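# Seat loose memory, tuck cables, fit air shroud

## Task

In the server's middle memory bank, find the single module that is not latched in its slot and push it fully down. On both sides of the server, lay the loose cable down next to the memory so it sits lower than the memory's top edge and within the side walls of the air shroud. Finally, lower the air shroud onto the memory until it is fully seated.

## Robot and tools

Robot: two arms, left_arm and right_arm, each ending in a two-finger gripper. All poses, velocities and targets use the scene frame, whose origin is level with the table top and midway between the two nominal arm bases. +z points up and +x points out over the table. left_arm is on the +y side, which does not match image left or right. The reported hand position and orientation can be off by a few centimetres.

Gripper geometry: the fingers point along the gripper's +z axis and open and close along its y axis. end_effector_position is the point between the pads when closed. Closed fingertips reach about 19 mm past that point, fully open ones about 6 mm. A block about 10 cm long sticks out toward the gripper's +x and turns with it.

The row: every motion uses rows of 20 plain numbers, always covering both arms. The order is left_arm x, y, z, qw, qx, qy, qz, gripper position, force_limit, speed, then the same ten for right_arm. x, y, z are an absolute target for end_effector_position in metres. qw, qx, qy, qz are an absolute orientation target, w first. Gripper position runs from -1 to +1: +1 is open at 85 mm, the pads meet near -0.8, and -1 closes until something blocks. force_limit (-1 to +1) sets motor push, and speed (-1 to +1) sets finger speed, about 20, 85 and 150 mm/s at -1, 0 and +1. Both start at +1. To keep an arm still, resend its last reported pose and its previous three gripper numbers unchanged; a 0 is a real command. Keep the quaternion the same in every row if the orientation should not change.

execute_actions(actions, cameras): actions is a list of actions. Each action holds up to 15 rows, one per 1/30 s step, and the last row repeats to fill 15 steps. Any gripper target more than 0.6 m from its current position along any gripper axis makes that action fail for both arms. An empty list just returns the state and images. cameras chooses among cam_high, cam_low, cam_left_wrist, cam_right_wrist: leaving it out, null or ["all"] gives all, and [] gives none.

move(target, speed, blend, stop_force, zero, blocking, cameras): sends each gripper in a straight line from its Hand target to the absolute pose in target. target is one 20-number row or a list of up to 15 rows, with no 0.6 m limit. In a list, use the same finger numbers in every row. speed is the path's top speed in m/s, from 0.002 to 3.6, default 0.25. Turning is limited to twice that in rad/s. You may give one value for each leg. blend, in metres, rounds corners in a list. stop_force, 3 to 120 N, ends an arm's path when its wrist feels that much push against its travel. It is unreliable when the gripper is turning. Leave it out when backing off a contact. zero (default true) re-zeroes the force sensors first. blocking=false returns early and cannot be used together with stop_force. Paths do not avoid obstacles. Grippers lag and can overshoot, especially with the arm near full reach. Do not pass close to an arm's own base. The result adds a move: line giving the ending (done, off_target, moving, held, fault) and limits such as paced or held.

wait(seconds 0 to 10): lets time pass while the commands hold. stop(): brakes a running move, and the fingers keep going. zoom_image(camera, region=[x0,y0,x1,y1]) gives a closer view of a camera's latest image. The region is in pixels from the top-left and can be at most 504x504. All images are 896x504. zero_wrist_force(arm) subtracts the current wrist reading. finished_scene(scene) ends the current scene, given its number, and cannot be undone.

Control details: each step, the commanded orientation is clipped to within 32 degrees of the measured one. One action may fall short of the target. The Hand target line shows where the arm is actually headed, so send the remainder in a later call. Tool commands shows the current gripper commands.

Results: object_status codes are 0 moving, 1 blocked while opening, 2 blocked while closing (a grip), and 3 at the requested position or fully closed. position_measured is in counts: 3 is open, about 78 is 60 mm, 130 is 40 mm, 180 is 20 mm, 230 is closed. To change force_limit or speed on stopped fingers, also change position by at least 0.01. Wrist force and Wrist torque are given in the gripper's own axes and are zeroed at the scene start. A third line gives the peak since the last shown reading. Joint torques include the arm's own weight. "within noise" means the joints are at rest.

Things to avoid:
- Contact torque at a joint's limit (132 N m for the big joints, about 17 to 18.5 N m for the wrists), or about 150 N of outside force, stops that arm for 10 s.
- The arms are stiff, so aiming even slightly past a firm contact can fault. Press slowly with a small stop_force.
- Do not press the arms against each other, and do not close a gripper on the other arm's fingers.
- Avoid hard hits, drops, releasing moving parts, and gripping a resting part too hard.
- Nothing may fall off the table.
- Long holds, stretched arms or pushing against unreachable poses heat the motors. A MOTOR HOT line appears at 70 °C, and at 85 °C the arm brakes for 30 to 60 s or more.

Each tool is called after "Emit:" in YAML: its name, and indented under it one key for each argument.

## Session

Emit:
execute_actions:
  actions: []

Scene clock: 0.00 s.
left_arm: end_effector_position=(+0.5461, -0.2708, +0.2658) position_measured=3 object_status=3 end_effector_quat_wxyz=(+0.034, +0.093, +0.995, -0.022) | right_arm: end_effector_position=(+0.7730, -0.3856, +0.2655) position_measured=3 object_status=3 end_effector_quat_wxyz=(-0.593, +0.682, +0.246, +0.349)
Joint positions: left_arm=[-1.067 -0.597 0.378 -1.426 -1.54 -0.874] | right_arm=[3.108 -2.711 -0.918 0.196 2.958 -2.736]
Joint velocities: within noise
Joint torques (N m): no reading
Motor temperatures (°C): left_arm=[23 27 26 32 30 34] | right_arm=[24 23 26 32 30 26]
Wrist force (N): no reading
Wrist torque (N m): no reading
Wrist force, peak (N): no reading
Hand target: left_arm +0.5461, -0.2708, +0.2658; +0.034, +0.093, +0.995, -0.022 | right_arm +0.7730, -0.3856, +0.2655; -0.593, +0.682, +0.246, +0.349
Tool commands: left_gripper/position=+1.0 left_gripper/force_limit=+1.0 left_gripper/speed=+1.0 right_gripper/position=+1.0 right_gripper/force_limit=+1.0 right_gripper/speed=+1.0

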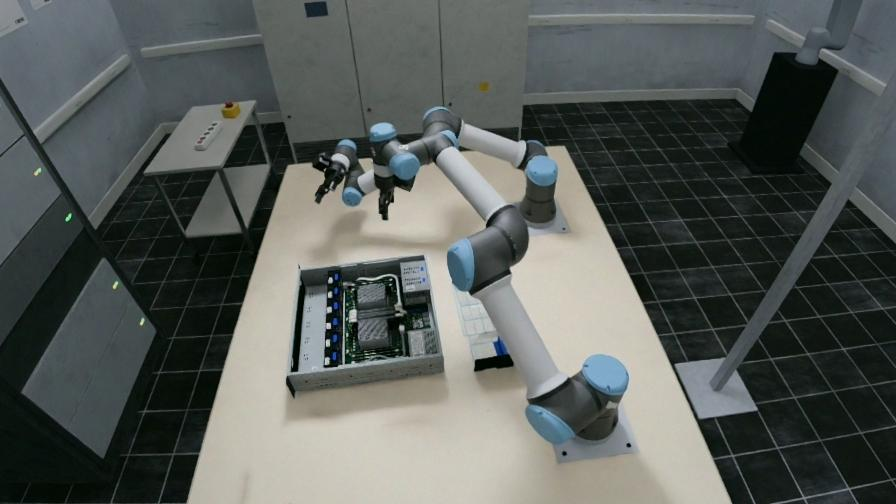

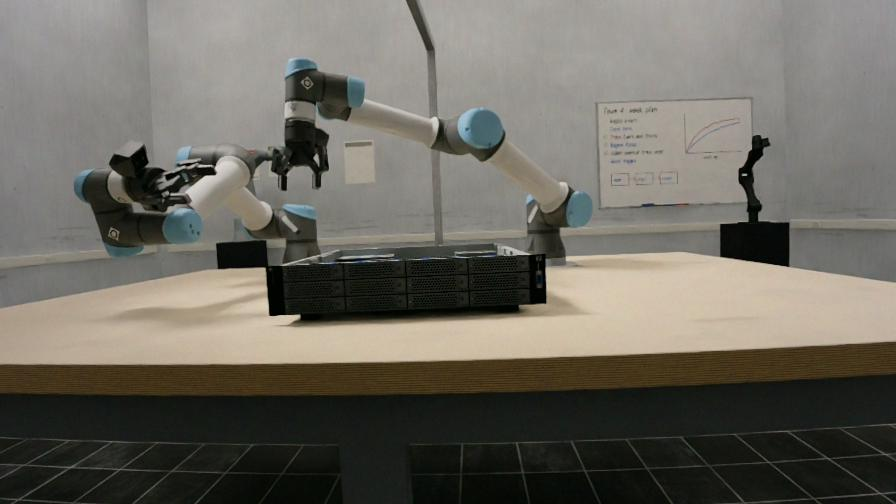

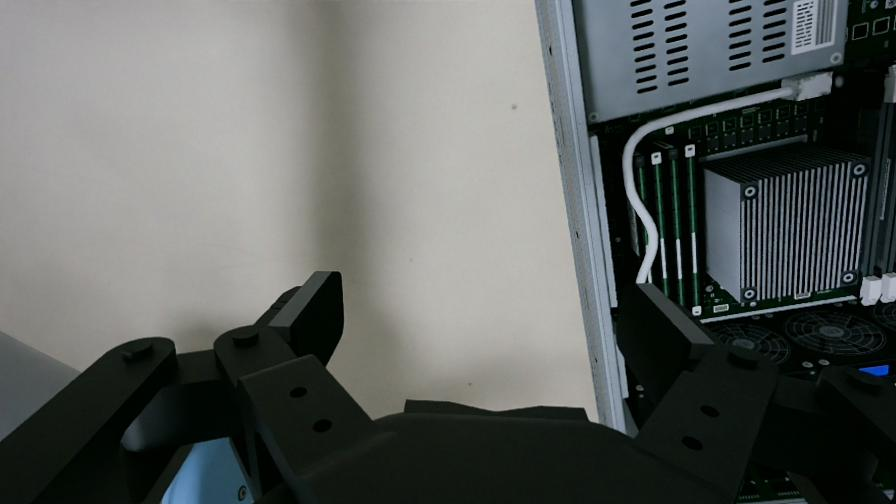

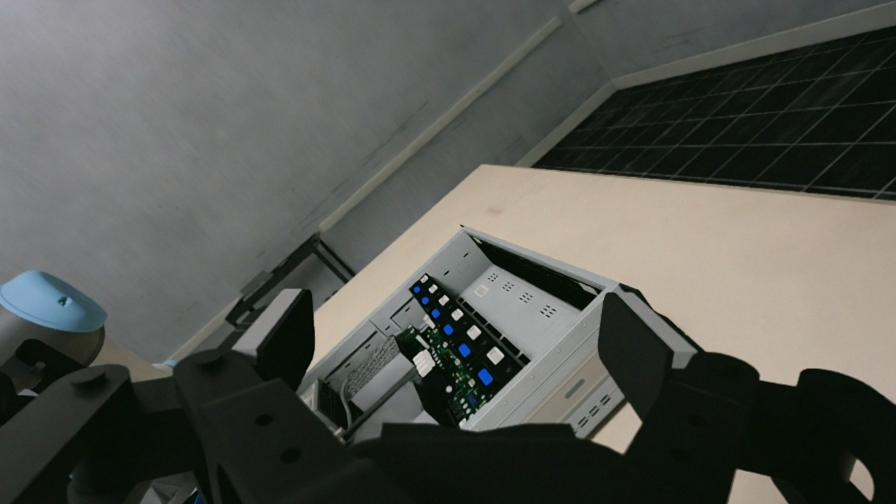

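Emit:
zoom_image:
  camera: "cam_high"
  region: [280, 240, 530, 400]

Emit:
zoom_image:
  camera: "cam_left_wrist"
  region: [530, 0, 896, 380]

Emit:
zoom_image:
  camera: "cam_right_wrist"
  region: [280, 210, 660, 450]

Scaled by 2.016 from the camera's 896x504 image, which has a finer 1280x720 frame.

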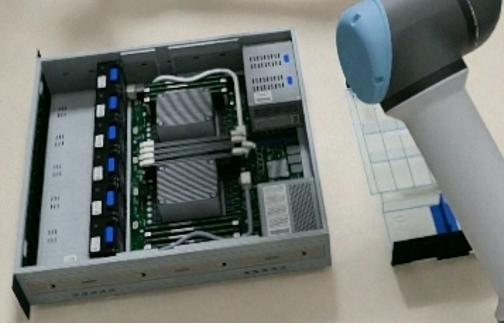

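Scaled by 1.326 from the camera's 896x504 image, which has a finer 1280x720 frame.

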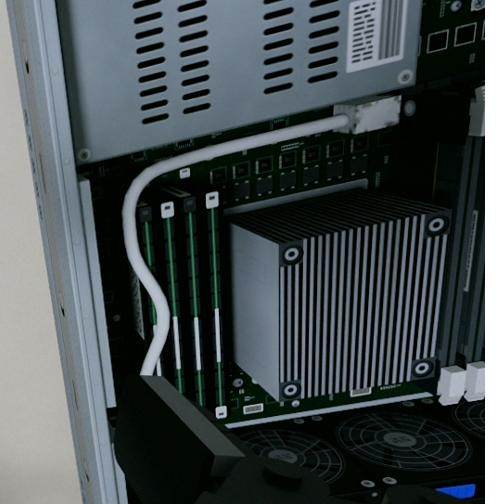

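Scaled by 1.326 from the camera's 896x504 image, which has a finer 1280x720 frame.

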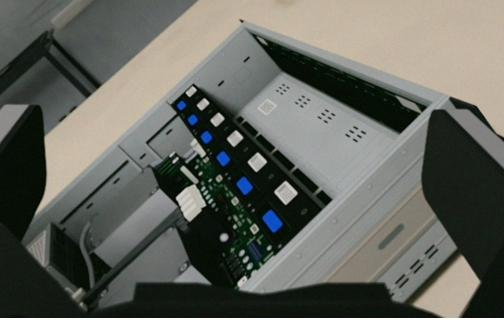

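Emit:
move:
  target: [0.27, 0.1, 0.5, 0, 0, 1, 0, 1, 1, 1, 0.7730, -0.3856, 0.2655, -0.593, 0.682, 0.246, 0.349, 1, 1, 1]
  speed: 0.35

Scene clock: 70.30 s.
left_arm: end_effector_position=(+0.2701, +0.0998, +0.4999) position_measured=3 object_status=3 end_effector_quat_wxyz=(+0.000, +0.000, +1.000, +0.000) end_effector_velocity=(-0.002, +0.001, +0.002) end_effector_angular_velocity=(-0.002, +0.000, -0.002) | right_arm: end_effector_position=(+0.7730, -0.3856, +0.2655) position_measured=3 object_status=3 end_effector_quat_wxyz=(-0.593, +0.682, +0.246, +0.349)
Joint positions: left_arm=[-1.203 -1.765 1.373 -1.179 -1.571 -1.197] | right_arm=[3.108 -2.712 -0.917 0.197 2.958 -2.735]
Joint velocities: left_arm=[-0.004 -0.005 0 0.003 0 -0.001] | right_arm=[within noise]
Joint torques (N m): left_arm=[-7.82 -28.08 -19.05 -0.6 1.17 -2.67] | right_arm=[-7.95 50.74 27.81 2.85 -1.17 1.57]
Motor temperatures (°C): left_arm=[23 27 26 32 30 34] | right_arm=[24 23 26 32 30 26]
Wrist force (N): left_arm=[0.0 -0.1 0.0] | right_arm=[-0.1 0.1 0.1]
Wrist torque (N m): left_arm=[-0.03 0.02 -0.01] | right_arm=[0.02 0.01 0.00]
Wrist force, peak (N): left_arm=[1.0 1.7 -1.1] | right_arm=[0.0 0.3 0.5]
Hand target: left_arm +0.2700, +0.1000, +0.5000; +0.000, +0.000, +1.000, +0.000 | right_arm +0.7730, -0.3856, +0.2655; -0.593, +0.682, +0.246, +0.349
Off the commanded pose: left_arm 0.000 m, 0 deg | right_arm 0.000 m, 0 deg.
move: done
camera_calibration:
cam_left_wrist: T_world_to_cam=[[-0.0277392, 0.998501, -0.0471837, -0.0533407], [0.944416, 0.0416466, 0.326105, -0.401519], [0.327581, -0.0355152, -0.944155, 0.516113], [0, 0, 0, 1]] pos_world=[0.208652, 0.0883125, 0.615711]
cam_right_wrist: T_world_to_cam=[[0.758361, -0.221043, -0.613211, -0.511706], [-0.651393, -0.222366, -0.725424, 0.63306], [0.023993, 0.949575, -0.31262, 0.556316], [0, 0, 0, 1]] pos_world=[0.787081, -0.500603, 0.319368]

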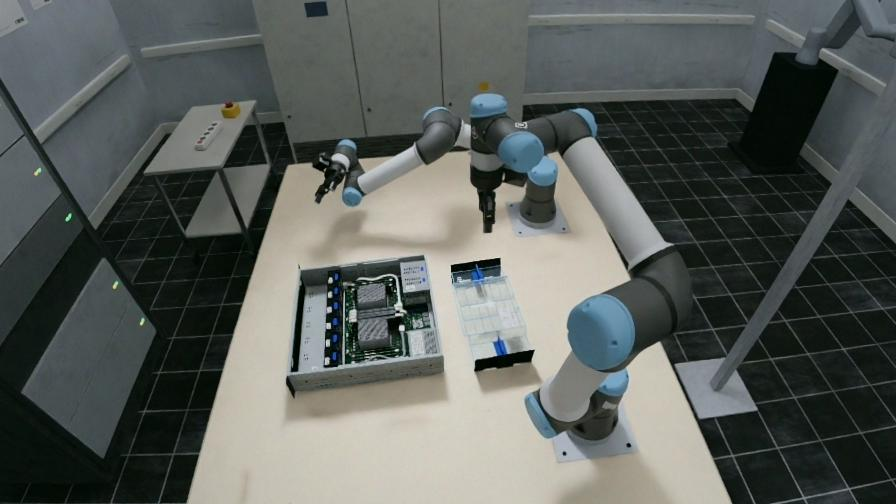

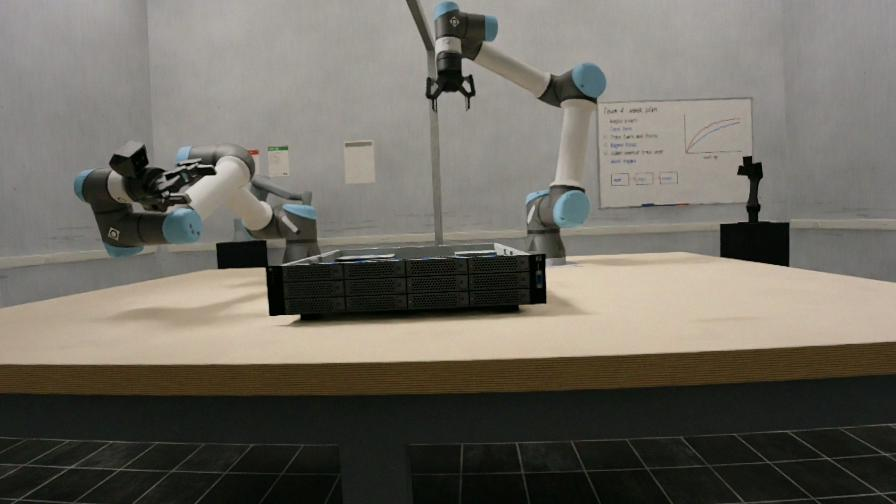

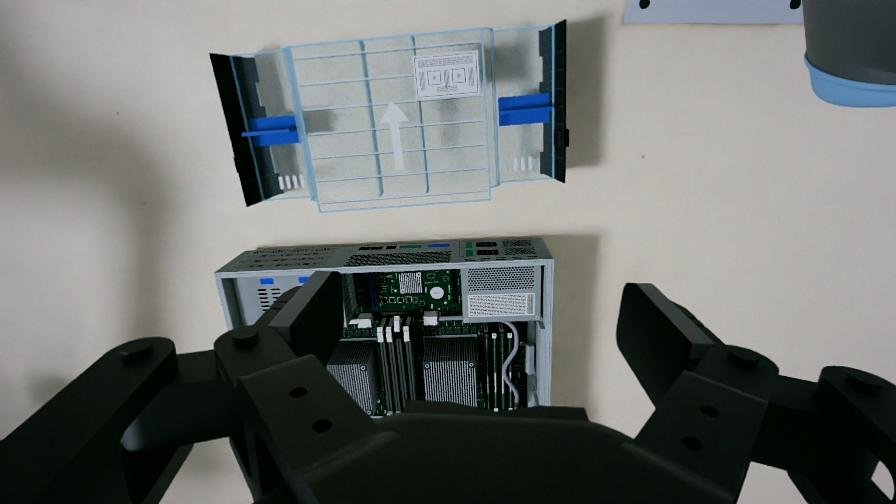

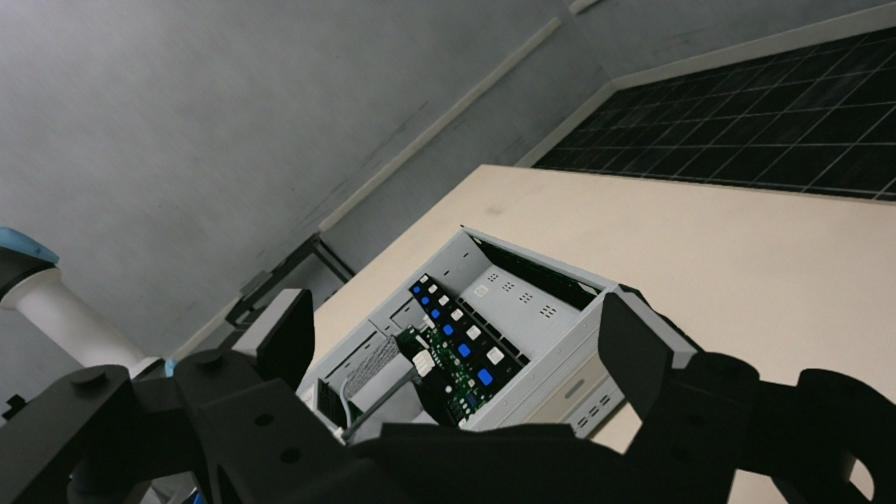

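Emit:
zoom_image:
  camera: "cam_left_wrist"
  region: [190, 0, 600, 220]

Emit:
zoom_image:
  camera: "cam_left_wrist"
  region: [200, 230, 570, 420]

Emit:
zoom_image:
  camera: "cam_high"
  region: [430, 240, 560, 390]

Emit:
zoom_image:
  camera: "cam_high"
  region: [330, 250, 450, 370]

Scaled by 1.229 from the camera's 896x504 image, which has a finer 1280x720 frame.

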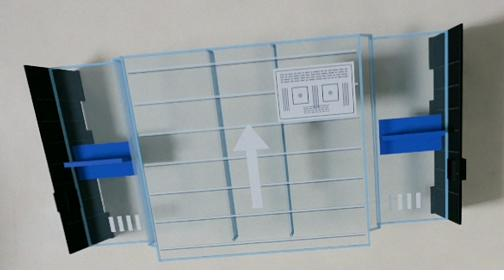

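Scaled by 1.362 from the camera's 896x504 image, which has a finer 1280x720 frame.

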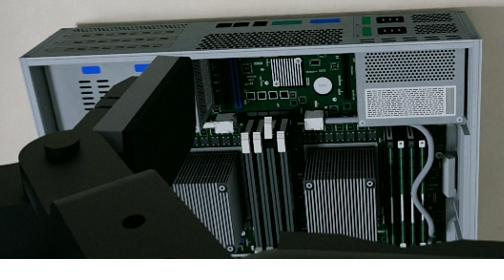

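Scaled by 3.360 from the camera's 896x504 image, which has a finer 1280x720 frame.

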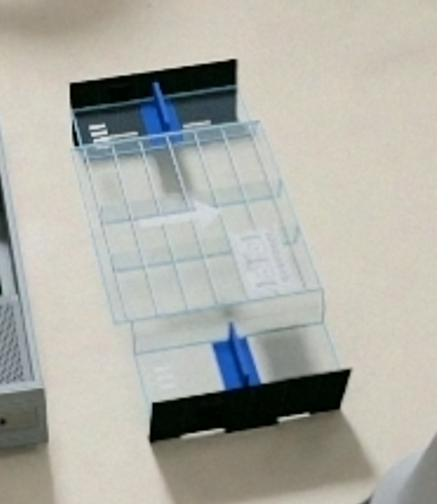

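Scaled by 4.200 from the camera's 896x504 image, which has a finer 1280x720 frame.

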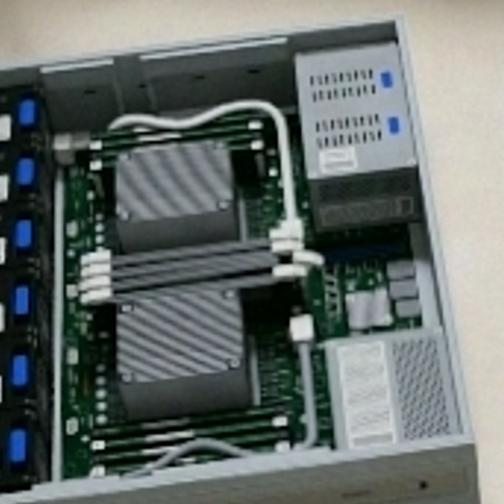

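Emit:
move:
  target: [0.66, 0.0, 0.38, 0, -0.0523, 0.9986, 0, 1, 1, 1, 0.62, -0.42, 0.38, 0, 0.7071, 0.7071, 0, 1, 1, 1]
  speed: 0.4

Scene clock: 151.47 s.
left_arm: end_effector_position=(+0.6600, +0.0000, +0.3800) position_measured=3 object_status=3 end_effector_quat_wxyz=(+0.000, -0.052, +0.999, +0.000) | right_arm: end_effector_position=(+0.6200, -0.4200, +0.3800) position_measured=3 object_status=3 end_effector_quat_wxyz=(+0.000, +0.707, +0.707, +0.000)
Joint positions: left_arm=[-0.735 -0.824 0.473 -1.22 -1.571 -0.835] | right_arm=[3.439 -1.949 -1.06 -1.704 1.571 -4.392]
Joint velocities: within noise
Joint torques (N m): left_arm=[10.15 -41.24 -30.53 -0.58 -1.9 2.4] | right_arm=[10.65 52.79 14.29 0.86 -1.74 1.8]
Motor temperatures (°C): left_arm=[23 27 26 32 30 34] | right_arm=[24 23 26 32 30 26]
Wrist force (N): left_arm=[0.0 0.3 -0.2] | right_arm=[-1.5 -0.2 -0.4]
Wrist torque (N m): left_arm=[0.02 0.01 0.00] | right_arm=[0.38 0.47 -0.38]
Wrist force, peak (N): left_arm=[1.1 0.3 -0.7] | right_arm=[-1.5 -0.9 -0.9]
Hand target: left_arm +0.6600, +0.0000, +0.3800; +0.000, -0.052, +0.999, +0.000 | right_arm +0.6200, -0.4200, +0.3800; +0.000, +0.707, +0.707, +0.000
Off the commanded pose: left_arm 0.000 m, 0 deg | right_arm 0.000 m, 0 deg.
move: done
camera_calibration:
cam_left_wrist: T_world_to_cam=[[-0.132023, 0.990121, -0.0472229, 0.120305], [0.934785, 0.14021, 0.32637, -0.720163], [0.329767, -0.00105506, -0.944062, 0.270099], [0, 0, 0, 1]] pos_world=[0.600011, -0.0178573, 0.495711]
cam_right_wrist: T_world_to_cam=[[0.998606, 0.0276455, 0.0449737, -0.627669], [0.0128744, -0.953728, 0.300395, -0.500021], [0.0511972, -0.299397, -0.952754, 0.33031], [0, 0, 0, 1]] pos_world=[0.61632, -0.360638, 0.493137]

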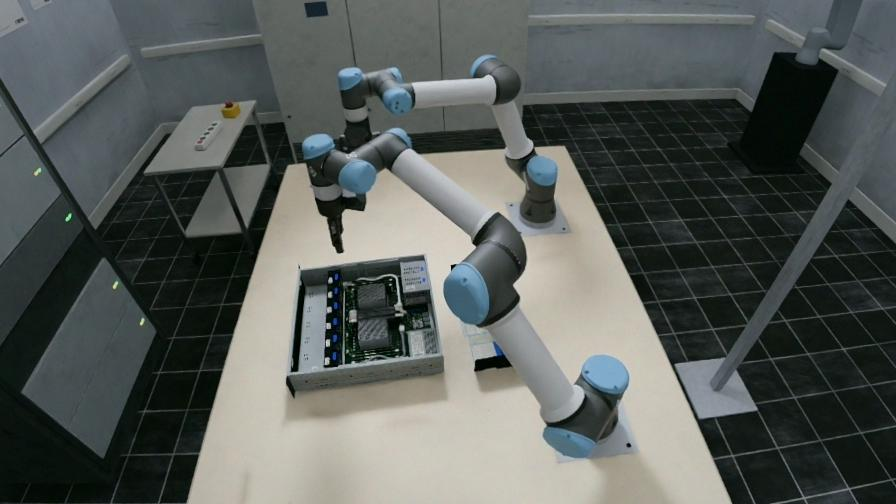

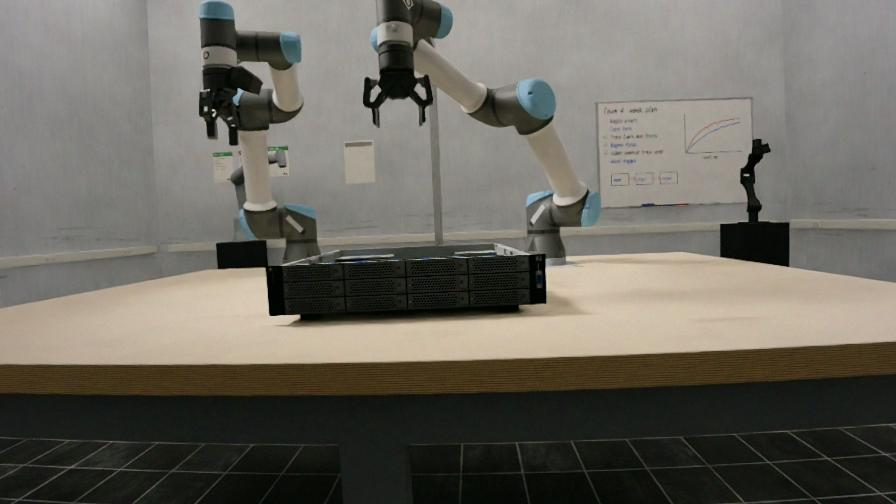

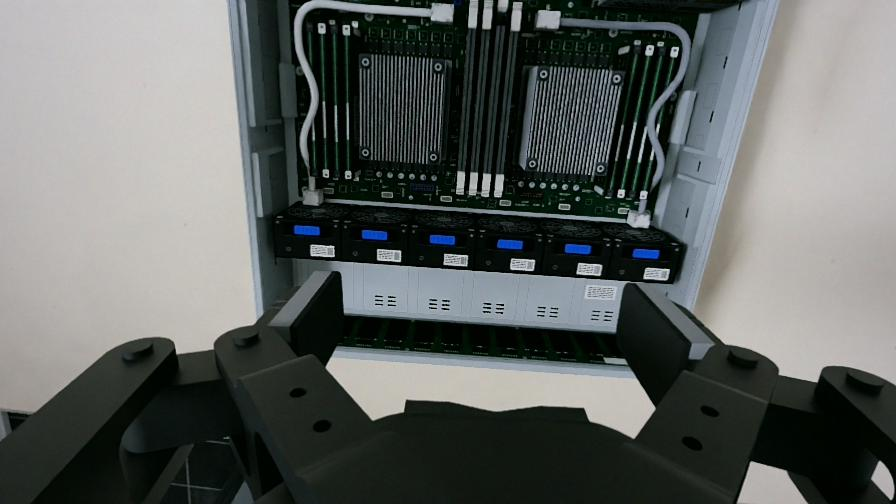

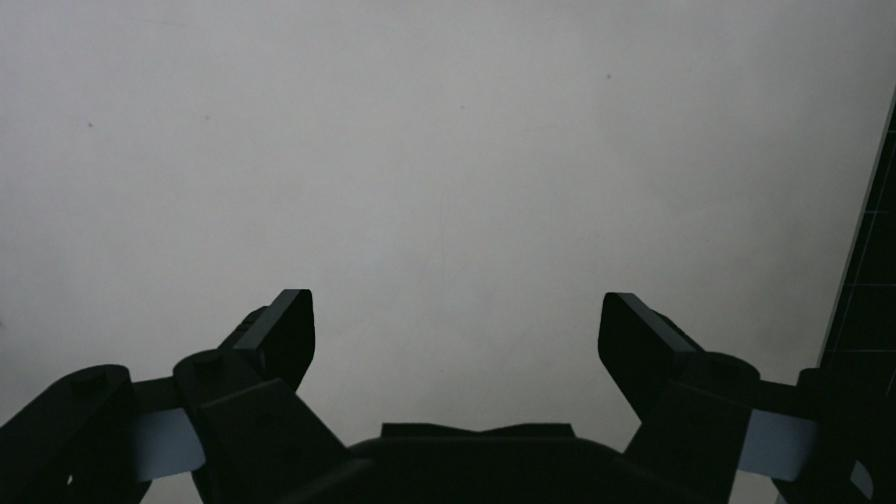

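Emit:
zoom_image:
  camera: "cam_left_wrist"
  region: [420, 0, 560, 110]

Emit:
zoom_image:
  camera: "cam_left_wrist"
  region: [420, 110, 560, 220]

Emit:
zoom_image:
  camera: "cam_left_wrist"
  region: [230, 0, 370, 220]

Emit:
zoom_image:
  camera: "cam_left_wrist"
  region: [580, 0, 720, 250]

Scaled by 3.600 from the camera's 896x504 image, which has a finer 1280x720 frame.

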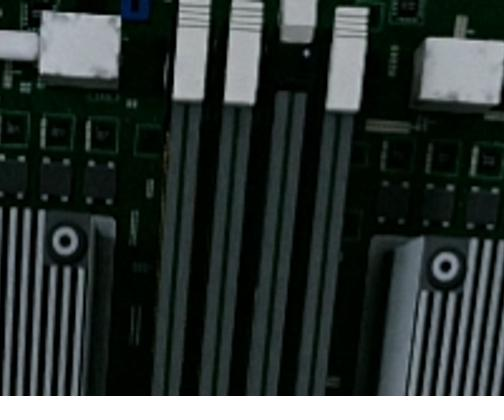

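Scaled by 3.600 from the camera's 896x504 image, which has a finer 1280x720 frame.

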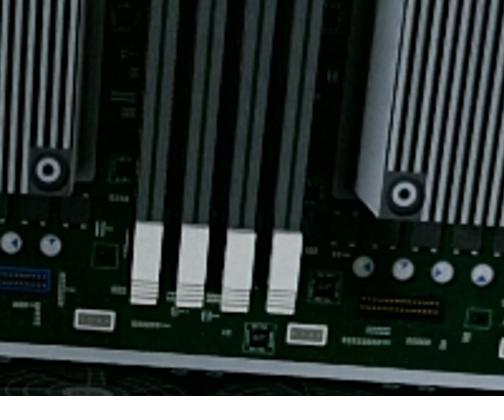

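Scaled by 2.291 from the camera's 896x504 image, which has a finer 1280x720 frame.

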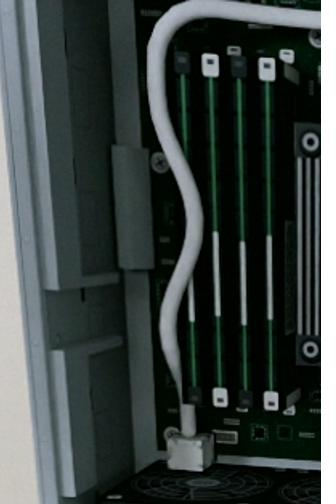

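Scaled by 2.016 from the camera's 896x504 image, which has a finer 1280x720 frame.

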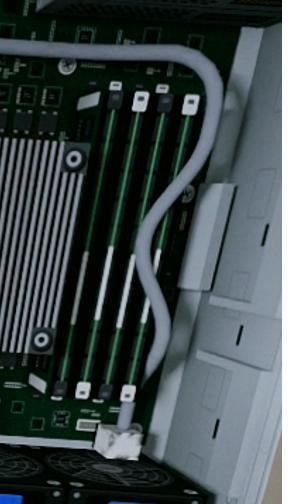

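Emit:
move:
  target: [0.60, 0.0, 0.22, 0, -0.0523, 0.9986, 0, 1, 1, 1, 0.62, -0.42, 0.38, 0, 0.7071, 0.7071, 0, 1, 1, 1]
  speed: 0.3
  cameras: ["cam_left_wrist"]

Emit:
zoom_image:
  camera: "cam_left_wrist"
  region: [420, 30, 600, 160]

Scene clock: 201.10 s.
left_arm: end_effector_position=(+0.6000, +0.0000, +0.2201) position_measured=3 object_status=3 end_effector_quat_wxyz=(+0.000, -0.052, +0.999, +0.000) | right_arm: end_effector_position=(+0.6200, -0.4200, +0.3800) position_measured=3 object_status=3 end_effector_quat_wxyz=(+0.000, +0.707, +0.707, +0.000)
Joint positions: left_arm=[-0.792 -1.024 1.219 -1.766 -1.571 -0.891] | right_arm=[3.439 -1.949 -1.06 -1.704 1.571 -4.392]
Joint velocities: within noise
Joint torques (N m): left_arm=[-8.1 -58.09 -20.17 -5.2 1.52 -2.74] | right_arm=[9.7 52.27 19.04 1.51 -1.75 1.63]
Motor temperatures (°C): left_arm=[23 27 26 32 30 34] | right_arm=[24 23 26 32 30 26]
Wrist force (N): left_arm=[0.1 0.1 -0.2] | right_arm=[-1.9 -0.4 -0.5]
Wrist torque (N m): left_arm=[0.00 0.01 -0.02] | right_arm=[0.34 0.54 -0.38]
Wrist force, peak (N): left_arm=[-0.6 0.3 -2.1] | right_arm=[-1.9 -0.4 -0.7]
Hand target: left_arm +0.6000, +0.0000, +0.2200; +0.000, -0.052, +0.999, +0.000 | right_arm +0.6200, -0.4200, +0.3800; +0.000, +0.707, +0.707, +0.000
Off the commanded pose: left_arm 0.000 m, 0 deg | right_arm 0.000 m, 0 deg.
move: done
camera_calibration:
cam_left_wrist: T_world_to_cam=[[-0.132011, 0.990135, -0.0469619, 0.104751], [0.934893, 0.140112, 0.326104, -0.611953], [0.329467, -0.000855149, -0.944167, 0.139097], [0, 0, 0, 1]] pos_world=[0.540111, -0.0178569, 0.335811]
Images, in order (width x height): cam_left_wrist 896x504.

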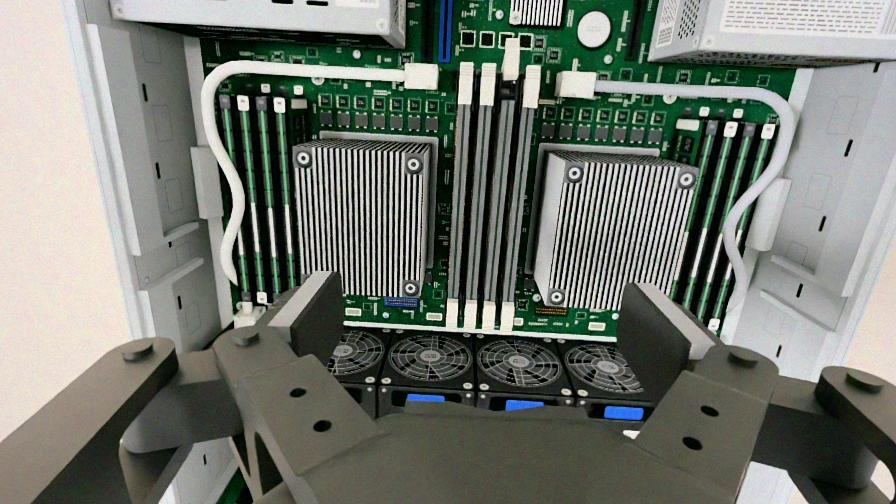

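Scaled by 2.800 from the camera's 896x504 image, which has a finer 1280x720 frame.

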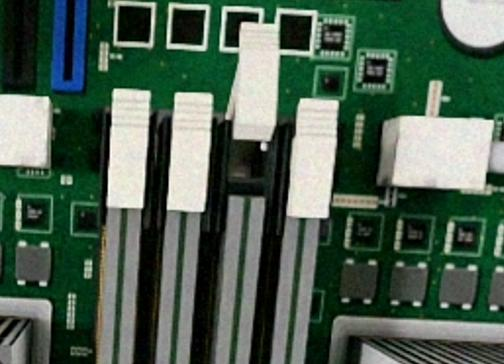

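Emit:
zoom_image:
  camera: "cam_left_wrist"
  region: [420, 150, 600, 340]

Emit:
zoom_image:
  camera: "cam_left_wrist"
  region: [180, 40, 440, 330]

Emit:
zoom_image:
  camera: "cam_left_wrist"
  region: [600, 40, 860, 330]

Scaled by 2.653 from the camera's 896x504 image, which has a finer 1280x720 frame.

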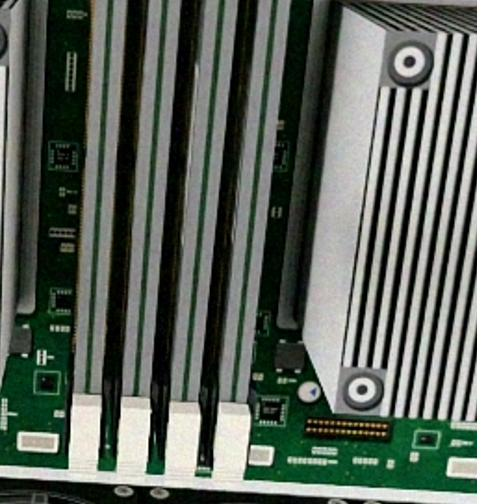

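Scaled by 1.738 from the camera's 896x504 image, which has a finer 1280x720 frame.

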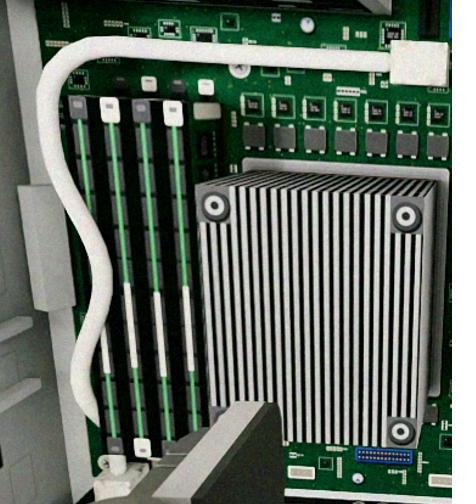

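Scaled by 1.738 from the camera's 896x504 image, which has a finer 1280x720 frame.

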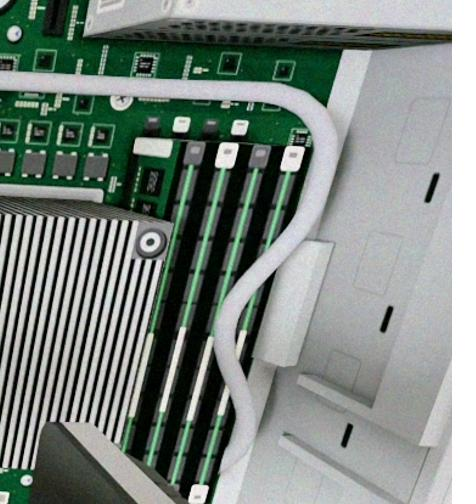

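Emit:
move:
  target:
    - [0.60, 0.0, 0.22, 0, -0.0523, 0.9986, 0, -1, -0.5, 0, 0.62, -0.42, 0.38, 0, 0.7071, 0.7071, 0, 1, 1, 1]
    - [0.557, 0.006, 0.14, 0, -0.0393, 0.9992, 0, -1, -0.5, 0, 0.62, -0.42, 0.38, 0, 0.7071, 0.7071, 0, 1, 1, 1]
  speed: 0.2
  cameras: ["cam_left_wrist"]

Emit:
zoom_image:
  camera: "cam_left_wrist"
  region: [380, 130, 640, 400]

Scene clock: 246.20 s.
left_arm: end_effector_position=(+0.5570, +0.0060, +0.1401) position_measured=232 object_status=3 end_effector_quat_wxyz=(+0.000, -0.039, +0.999, +0.000) | right_arm: end_effector_position=(+0.6200, -0.4200, +0.3800) position_measured=3 object_status=3 end_effector_quat_wxyz=(+0.000, +0.707, +0.707, +0.000)
Joint positions: left_arm=[-0.831 -1.055 1.482 -1.998 -1.571 -0.904] | right_arm=[3.439 -1.949 -1.06 -1.704 1.571 -4.392]
Joint velocities: within noise
Joint torques (N m): left_arm=[-7.18 -55.5 -18.96 -5.1 1.53 -2.73] | right_arm=[9.48 51.94 16.02 3.65 -1.77 1.63]
Motor temperatures (°C): left_arm=[23 27 26 32 30 34] | right_arm=[24 23 26 32 30 26]
Wrist force (N): left_arm=[0.1 0.2 -0.5] | right_arm=[-1.3 -0.5 -0.5]
Wrist torque (N m): left_arm=[0.02 0.02 0.00] | right_arm=[0.33 0.44 -0.38]
Wrist force, peak (N): left_arm=[-0.5 0.3 -1.7] | right_arm=[-1.9 -0.4 -0.7]
Hand target: left_arm +0.5570, +0.0060, +0.1400; +0.000, -0.039, +0.999, +0.000 | right_arm +0.6200, -0.4200, +0.3800; +0.000, +0.707, +0.707, +0.000
Off the commanded pose: left_arm 0.000 m, 0 deg | right_arm 0.000 m, 0 deg.
move: done
camera_calibration:
cam_left_wrist: T_world_to_cam=[[-0.106177, 0.993235, -0.0470147, 0.0750187], [0.938212, 0.115733, 0.326134, -0.548272], [0.329369, -0.00948174, -0.944154, 0.0779251], [0, 0, 0, 1]] pos_world=[0.496695, -0.0103193, 0.255911]
Images, in order (width x height): cam_left_wrist 896x504.

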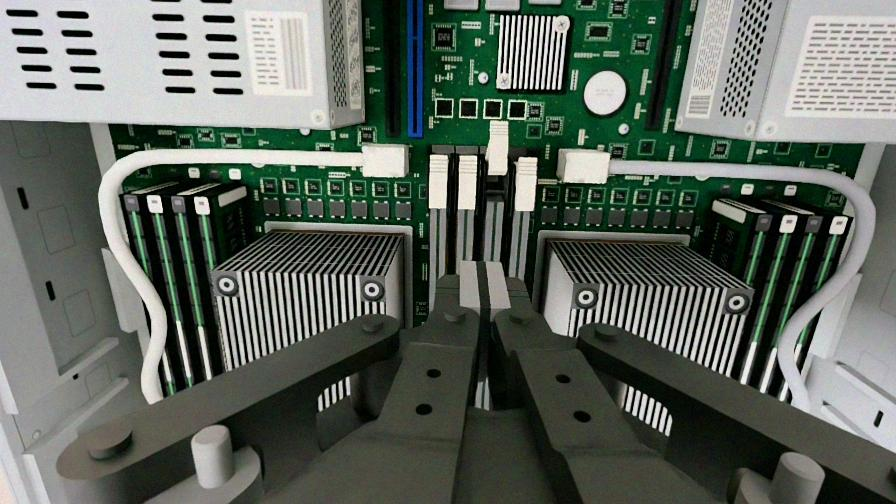

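Scaled by 1.867 from the camera's 896x504 image, which has a finer 1280x720 frame.

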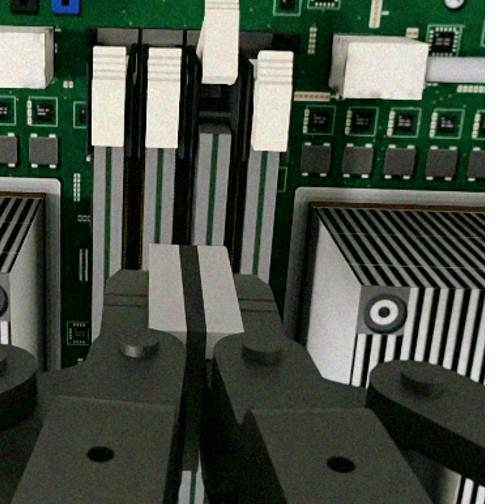

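Emit:
move:
  target: [0.555, 0.0122, 0.105, 0, -0.0393, 0.9992, 0, -1, -0.5, 0, 0.62, -0.42, 0.38, 0, 0.7071, 0.7071, 0, 1, 1, 1]
  speed: 0.1
  cameras: ["cam_left_wrist"]

Emit:
zoom_image:
  camera: "cam_left_wrist"
  region: [380, 130, 640, 400]

Scene clock: 285.60 s.
left_arm: end_effector_position=(+0.5550, +0.0122, +0.1051) position_measured=232 object_status=3 end_effector_quat_wxyz=(+0.000, -0.039, +0.999, +0.000) | right_arm: end_effector_position=(+0.6200, -0.4200, +0.3800) position_measured=3 object_status=3 end_effector_quat_wxyz=(+0.000, +0.707, +0.707, +0.000)
Joint positions: left_arm=[-0.827 -1.029 1.541 -2.083 -1.571 -0.9] | right_arm=[3.439 -1.949 -1.06 -1.704 1.571 -4.392]
Joint velocities: within noise
Joint torques (N m): left_arm=[10.29 -33.82 -18.4 -4.74 0.28 1.87] | right_arm=[9.81 51.71 15.88 3.83 -1.67 1.65]
Motor temperatures (°C): left_arm=[23 27 26 32 30 34] | right_arm=[24 23 26 32 30 26]
Wrist force (N): left_arm=[0.0 0.3 -0.2] | right_arm=[-1.4 -0.3 -0.5]
Wrist torque (N m): left_arm=[0.03 0.02 0.00] | right_arm=[0.35 0.47 -0.38]
Wrist force, peak (N): left_arm=[-0.1 0.0 -1.5] | right_arm=[-1.9 -0.5 -0.4]
Hand target: left_arm +0.5550, +0.0122, +0.1050; +0.000, -0.039, +0.999, +0.000 | right_arm +0.6200, -0.4200, +0.3800; +0.000, +0.707, +0.707, +0.000
Off the commanded pose: left_arm 0.000 m, 0 deg | right_arm 0.000 m, 0 deg.
move: done
camera_calibration:
cam_left_wrist: T_world_to_cam=[[-0.10614, 0.993234, -0.0471186, 0.0669968], [0.938185, 0.115733, 0.326212, -0.535609], [0.329458, -0.00958179, -0.944122, 0.045579], [0, 0, 0, 1]] pos_world=[0.494595, -0.00411938, 0.220911]
Images, in order (width x height): cam_left_wrist 896x504.

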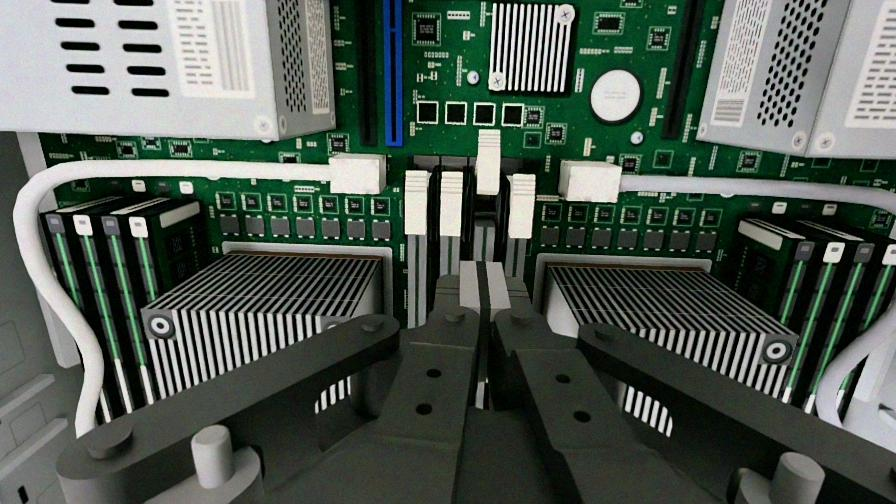

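Scaled by 1.867 from the camera's 896x504 image, which has a finer 1280x720 frame.

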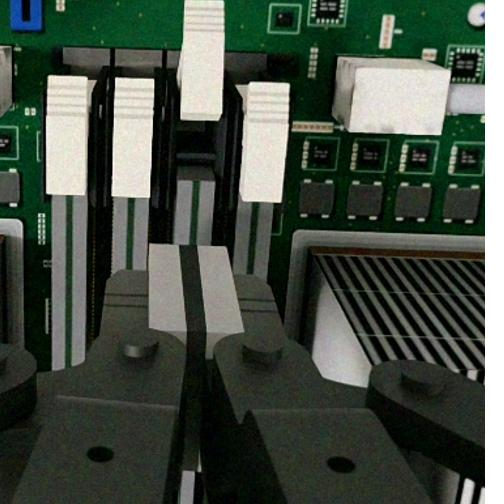

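Emit:
move:
  target: [0.554, 0.0126, 0.072, 0, -0.0393, 0.9992, 0, -1, -0.5, 0, 0.62, -0.42, 0.38, 0, 0.7071, 0.7071, 0, 1, 1, 1]
  speed: 0.012
  stop_force: 40
  cameras: ["cam_left_wrist"]

Emit:
zoom_image:
  camera: "cam_left_wrist"
  region: [380, 130, 640, 400]

Scene clock: 296.00 s.
left_arm: end_effector_position=(+0.5544, +0.0124, +0.0839) position_measured=232 object_status=3 end_effector_quat_wxyz=(+0.000, -0.039, +0.999, +0.000) | right_arm: end_effector_position=(+0.6200, -0.4200, +0.3800) position_measured=3 object_status=3 end_effector_quat_wxyz=(+0.000, +0.707, +0.707, +0.000)
Joint positions: left_arm=[-0.827 -1.005 1.564 -2.13 -1.571 -0.901] | right_arm=[3.439 -1.949 -1.06 -1.704 1.571 -4.392]
Joint velocities: within noise
Joint torques (N m): left_arm=[-6.22 -30.5 -13.51 1.02 0.47 -1.36] | right_arm=[9.45 51.42 15.92 3.79 -1.64 1.58]
Motor temperatures (°C): left_arm=[23 27 26 32 30 34] | right_arm=[24 23 26 32 30 26]
Wrist force (N): left_arm=[5.5 6.0 -42.3] | right_arm=[-1.7 -0.3 -0.5]
Wrist torque (N m): left_arm=[-0.26 -0.06 -0.07] | right_arm=[0.35 0.51 -0.38]
Wrist force, peak (N): left_arm=[11.6 12.5 -62.6] | right_arm=[-2.0 -0.3 -0.7]
Hand target: left_arm +0.5544, +0.0124, +0.0839; +0.000, -0.039, +0.999, +0.000 | right_arm +0.6200, -0.4200, +0.3800; +0.000, +0.707, +0.707, +0.000
Off the commanded pose: left_arm 0.012 m, 0 deg | right_arm 0.000 m, 0 deg.
move: contact (left_arm)
camera_calibration:
cam_left_wrist: T_world_to_cam=[[-0.106188, 0.993223, -0.0472559, 0.0657823], [0.938137, 0.115824, 0.326317, -0.528118], [0.329579, -0.0096816, -0.944078, 0.0256002], [0, 0, 0, 1]] pos_world=[0.493996, -0.00391969, 0.199611]
Images, in order (width x height): cam_left_wrist 896x504.

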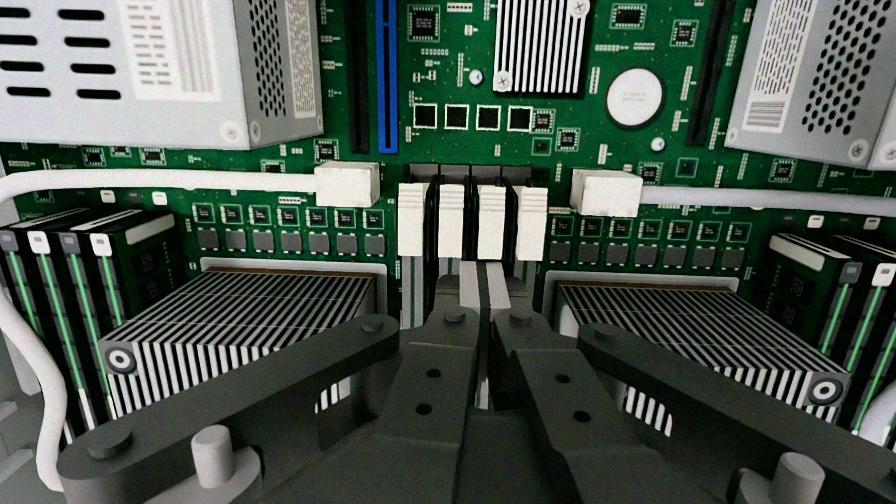

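Scaled by 1.867 from the camera's 896x504 image, which has a finer 1280x720 frame.

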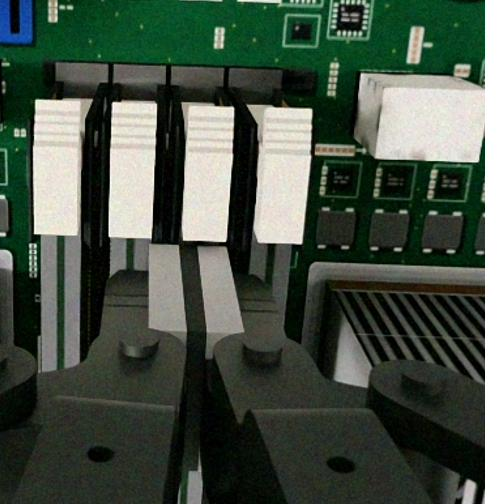

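Emit:
move:
  target:
    - [0.554, 0.0126, 0.18, 0, -0.0393, 0.9992, 0, -1, -0.5, 0, 0.62, -0.42, 0.38, 0, 0.7071, 0.7071, 0, 1, 1, 1]
    - [0.66, 0.20, 0.25, 0, -0.0393, 0.9992, 0, -1, -0.5, 0, 0.67, -0.16, 0.25, 0, -0.0393, 0.9992, 0, 1, 1, 1]
  speed: [0.2, 0.35]
  blend: 0.03

Emit:
zoom_image:
  camera: "cam_left_wrist"
  region: [250, 0, 700, 250]

Emit:
zoom_image:
  camera: "cam_right_wrist"
  region: [200, 0, 650, 250]

Scene clock: 321.50 s.
left_arm: end_effector_position=(+0.6600, +0.2000, +0.2500) position_measured=232 object_status=3 end_effector_quat_wxyz=(+0.000, -0.039, +0.999, +0.000) | right_arm: end_effector_position=(+0.6700, -0.1601, +0.2500) position_measured=3 object_status=3 end_effector_quat_wxyz=(+0.000, -0.039, +0.999, +0.000)
Joint positions: left_arm=[-0.506 -1.121 1.29 -1.739 -1.571 -0.579] | right_arm=[3.736 -2.282 -0.872 -1.558 1.571 -5.744]
Joint velocities: within noise
Joint torques (N m): left_arm=[10 -31.42 -33.33 -0.33 -1.62 2.46] | right_arm=[10.03 44.42 32.26 0.76 2.37 -1.86]
Motor temperatures (°C): left_arm=[23 27 26 32 30 34] | right_arm=[24 23 26 32 30 26]
Wrist force (N): left_arm=[0.4 0.1 -0.4] | right_arm=[-1.0 -0.3 -0.6]
Wrist torque (N m): left_arm=[0.01 -0.04 -0.01] | right_arm=[0.36 0.36 -0.37]
Wrist force, peak (N): left_arm=[5.9 5.8 -42.5] | right_arm=[-2.9 0.1 -0.8]
Hand target: left_arm +0.6600, +0.2000, +0.2500; +0.000, -0.039, +0.999, +0.000 | right_arm +0.6700, -0.1600, +0.2500; +0.000, -0.039, +0.999, +0.000
Off the commanded pose: left_arm 0.000 m, 0 deg | right_arm 0.000 m, 0 deg.
move: done
camera_calibration:
cam_left_wrist: T_world_to_cam=[[-0.106137, 0.993235, -0.0471174, -0.101568], [0.938186, 0.115729, 0.326212, -0.703088], [0.329458, -0.00958179, -0.944122, 0.149494], [0, 0, 0, 1]] pos_world=[0.599595, 0.183681, 0.365711]
cam_right_wrist: T_world_to_cam=[[-0.105664, 0.993381, 0.0450487, 0.215468], [0.949755, 0.0873943, 0.300544, -0.67478], [0.294618, 0.074542, -0.952703, 0.178484], [0, 0, 0, 1]] pos_world=[0.611059, -0.168374, 0.363137]

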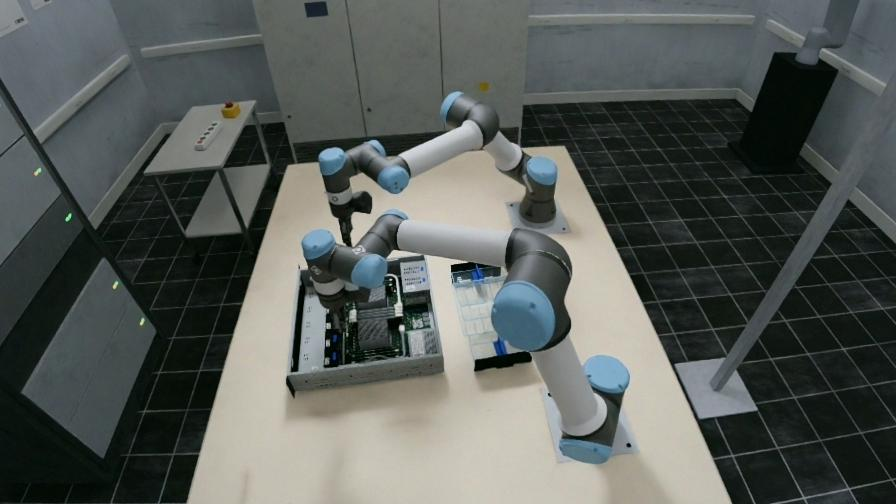

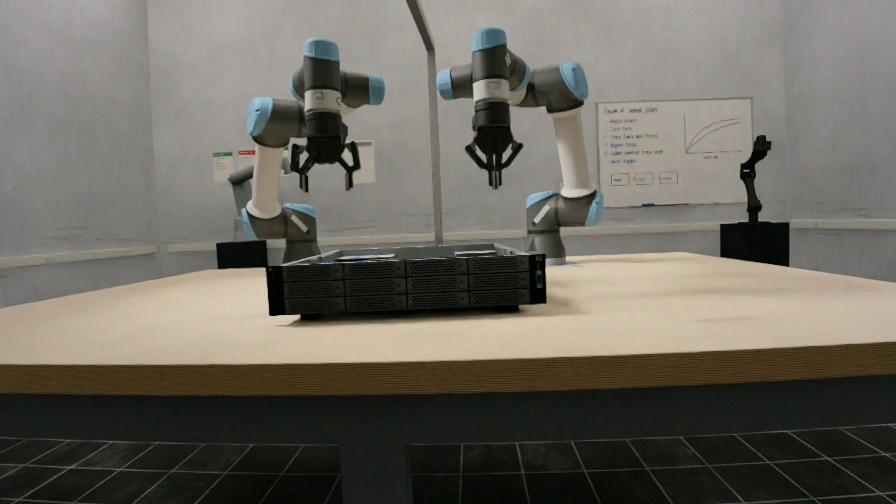

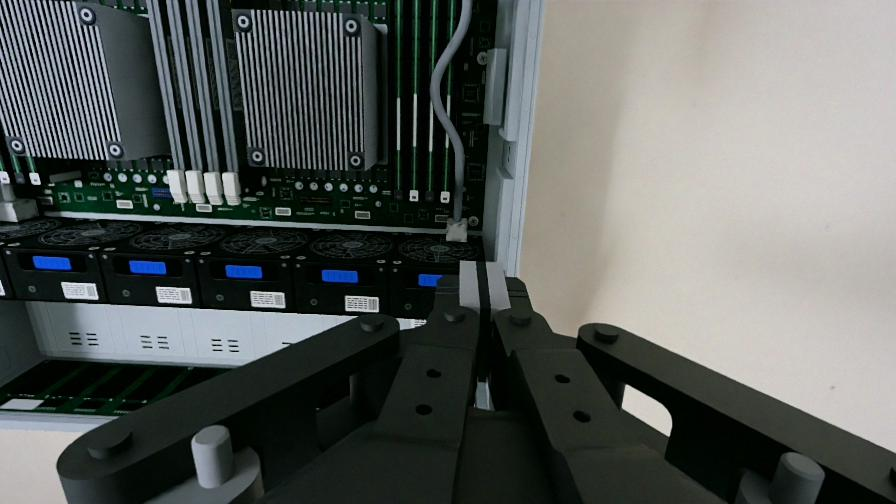

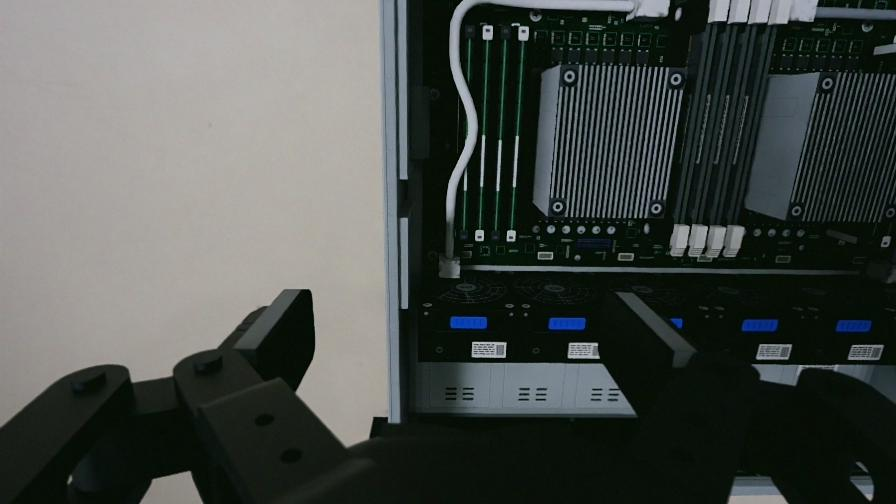

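Scaled by 1.120 from the camera's 896x504 image, which has a finer 1280x720 frame.

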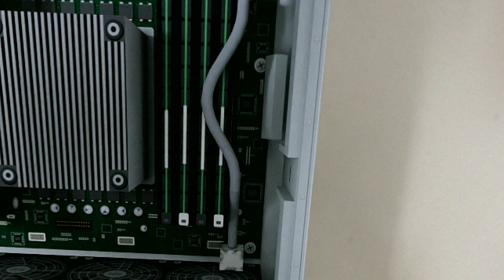

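Scaled by 1.120 from the camera's 896x504 image, which has a finer 1280x720 frame.

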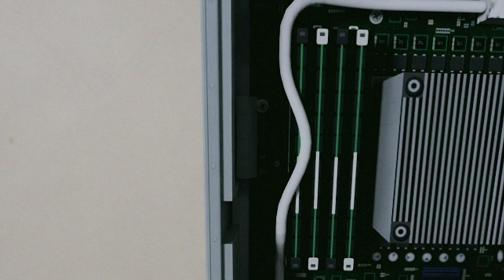

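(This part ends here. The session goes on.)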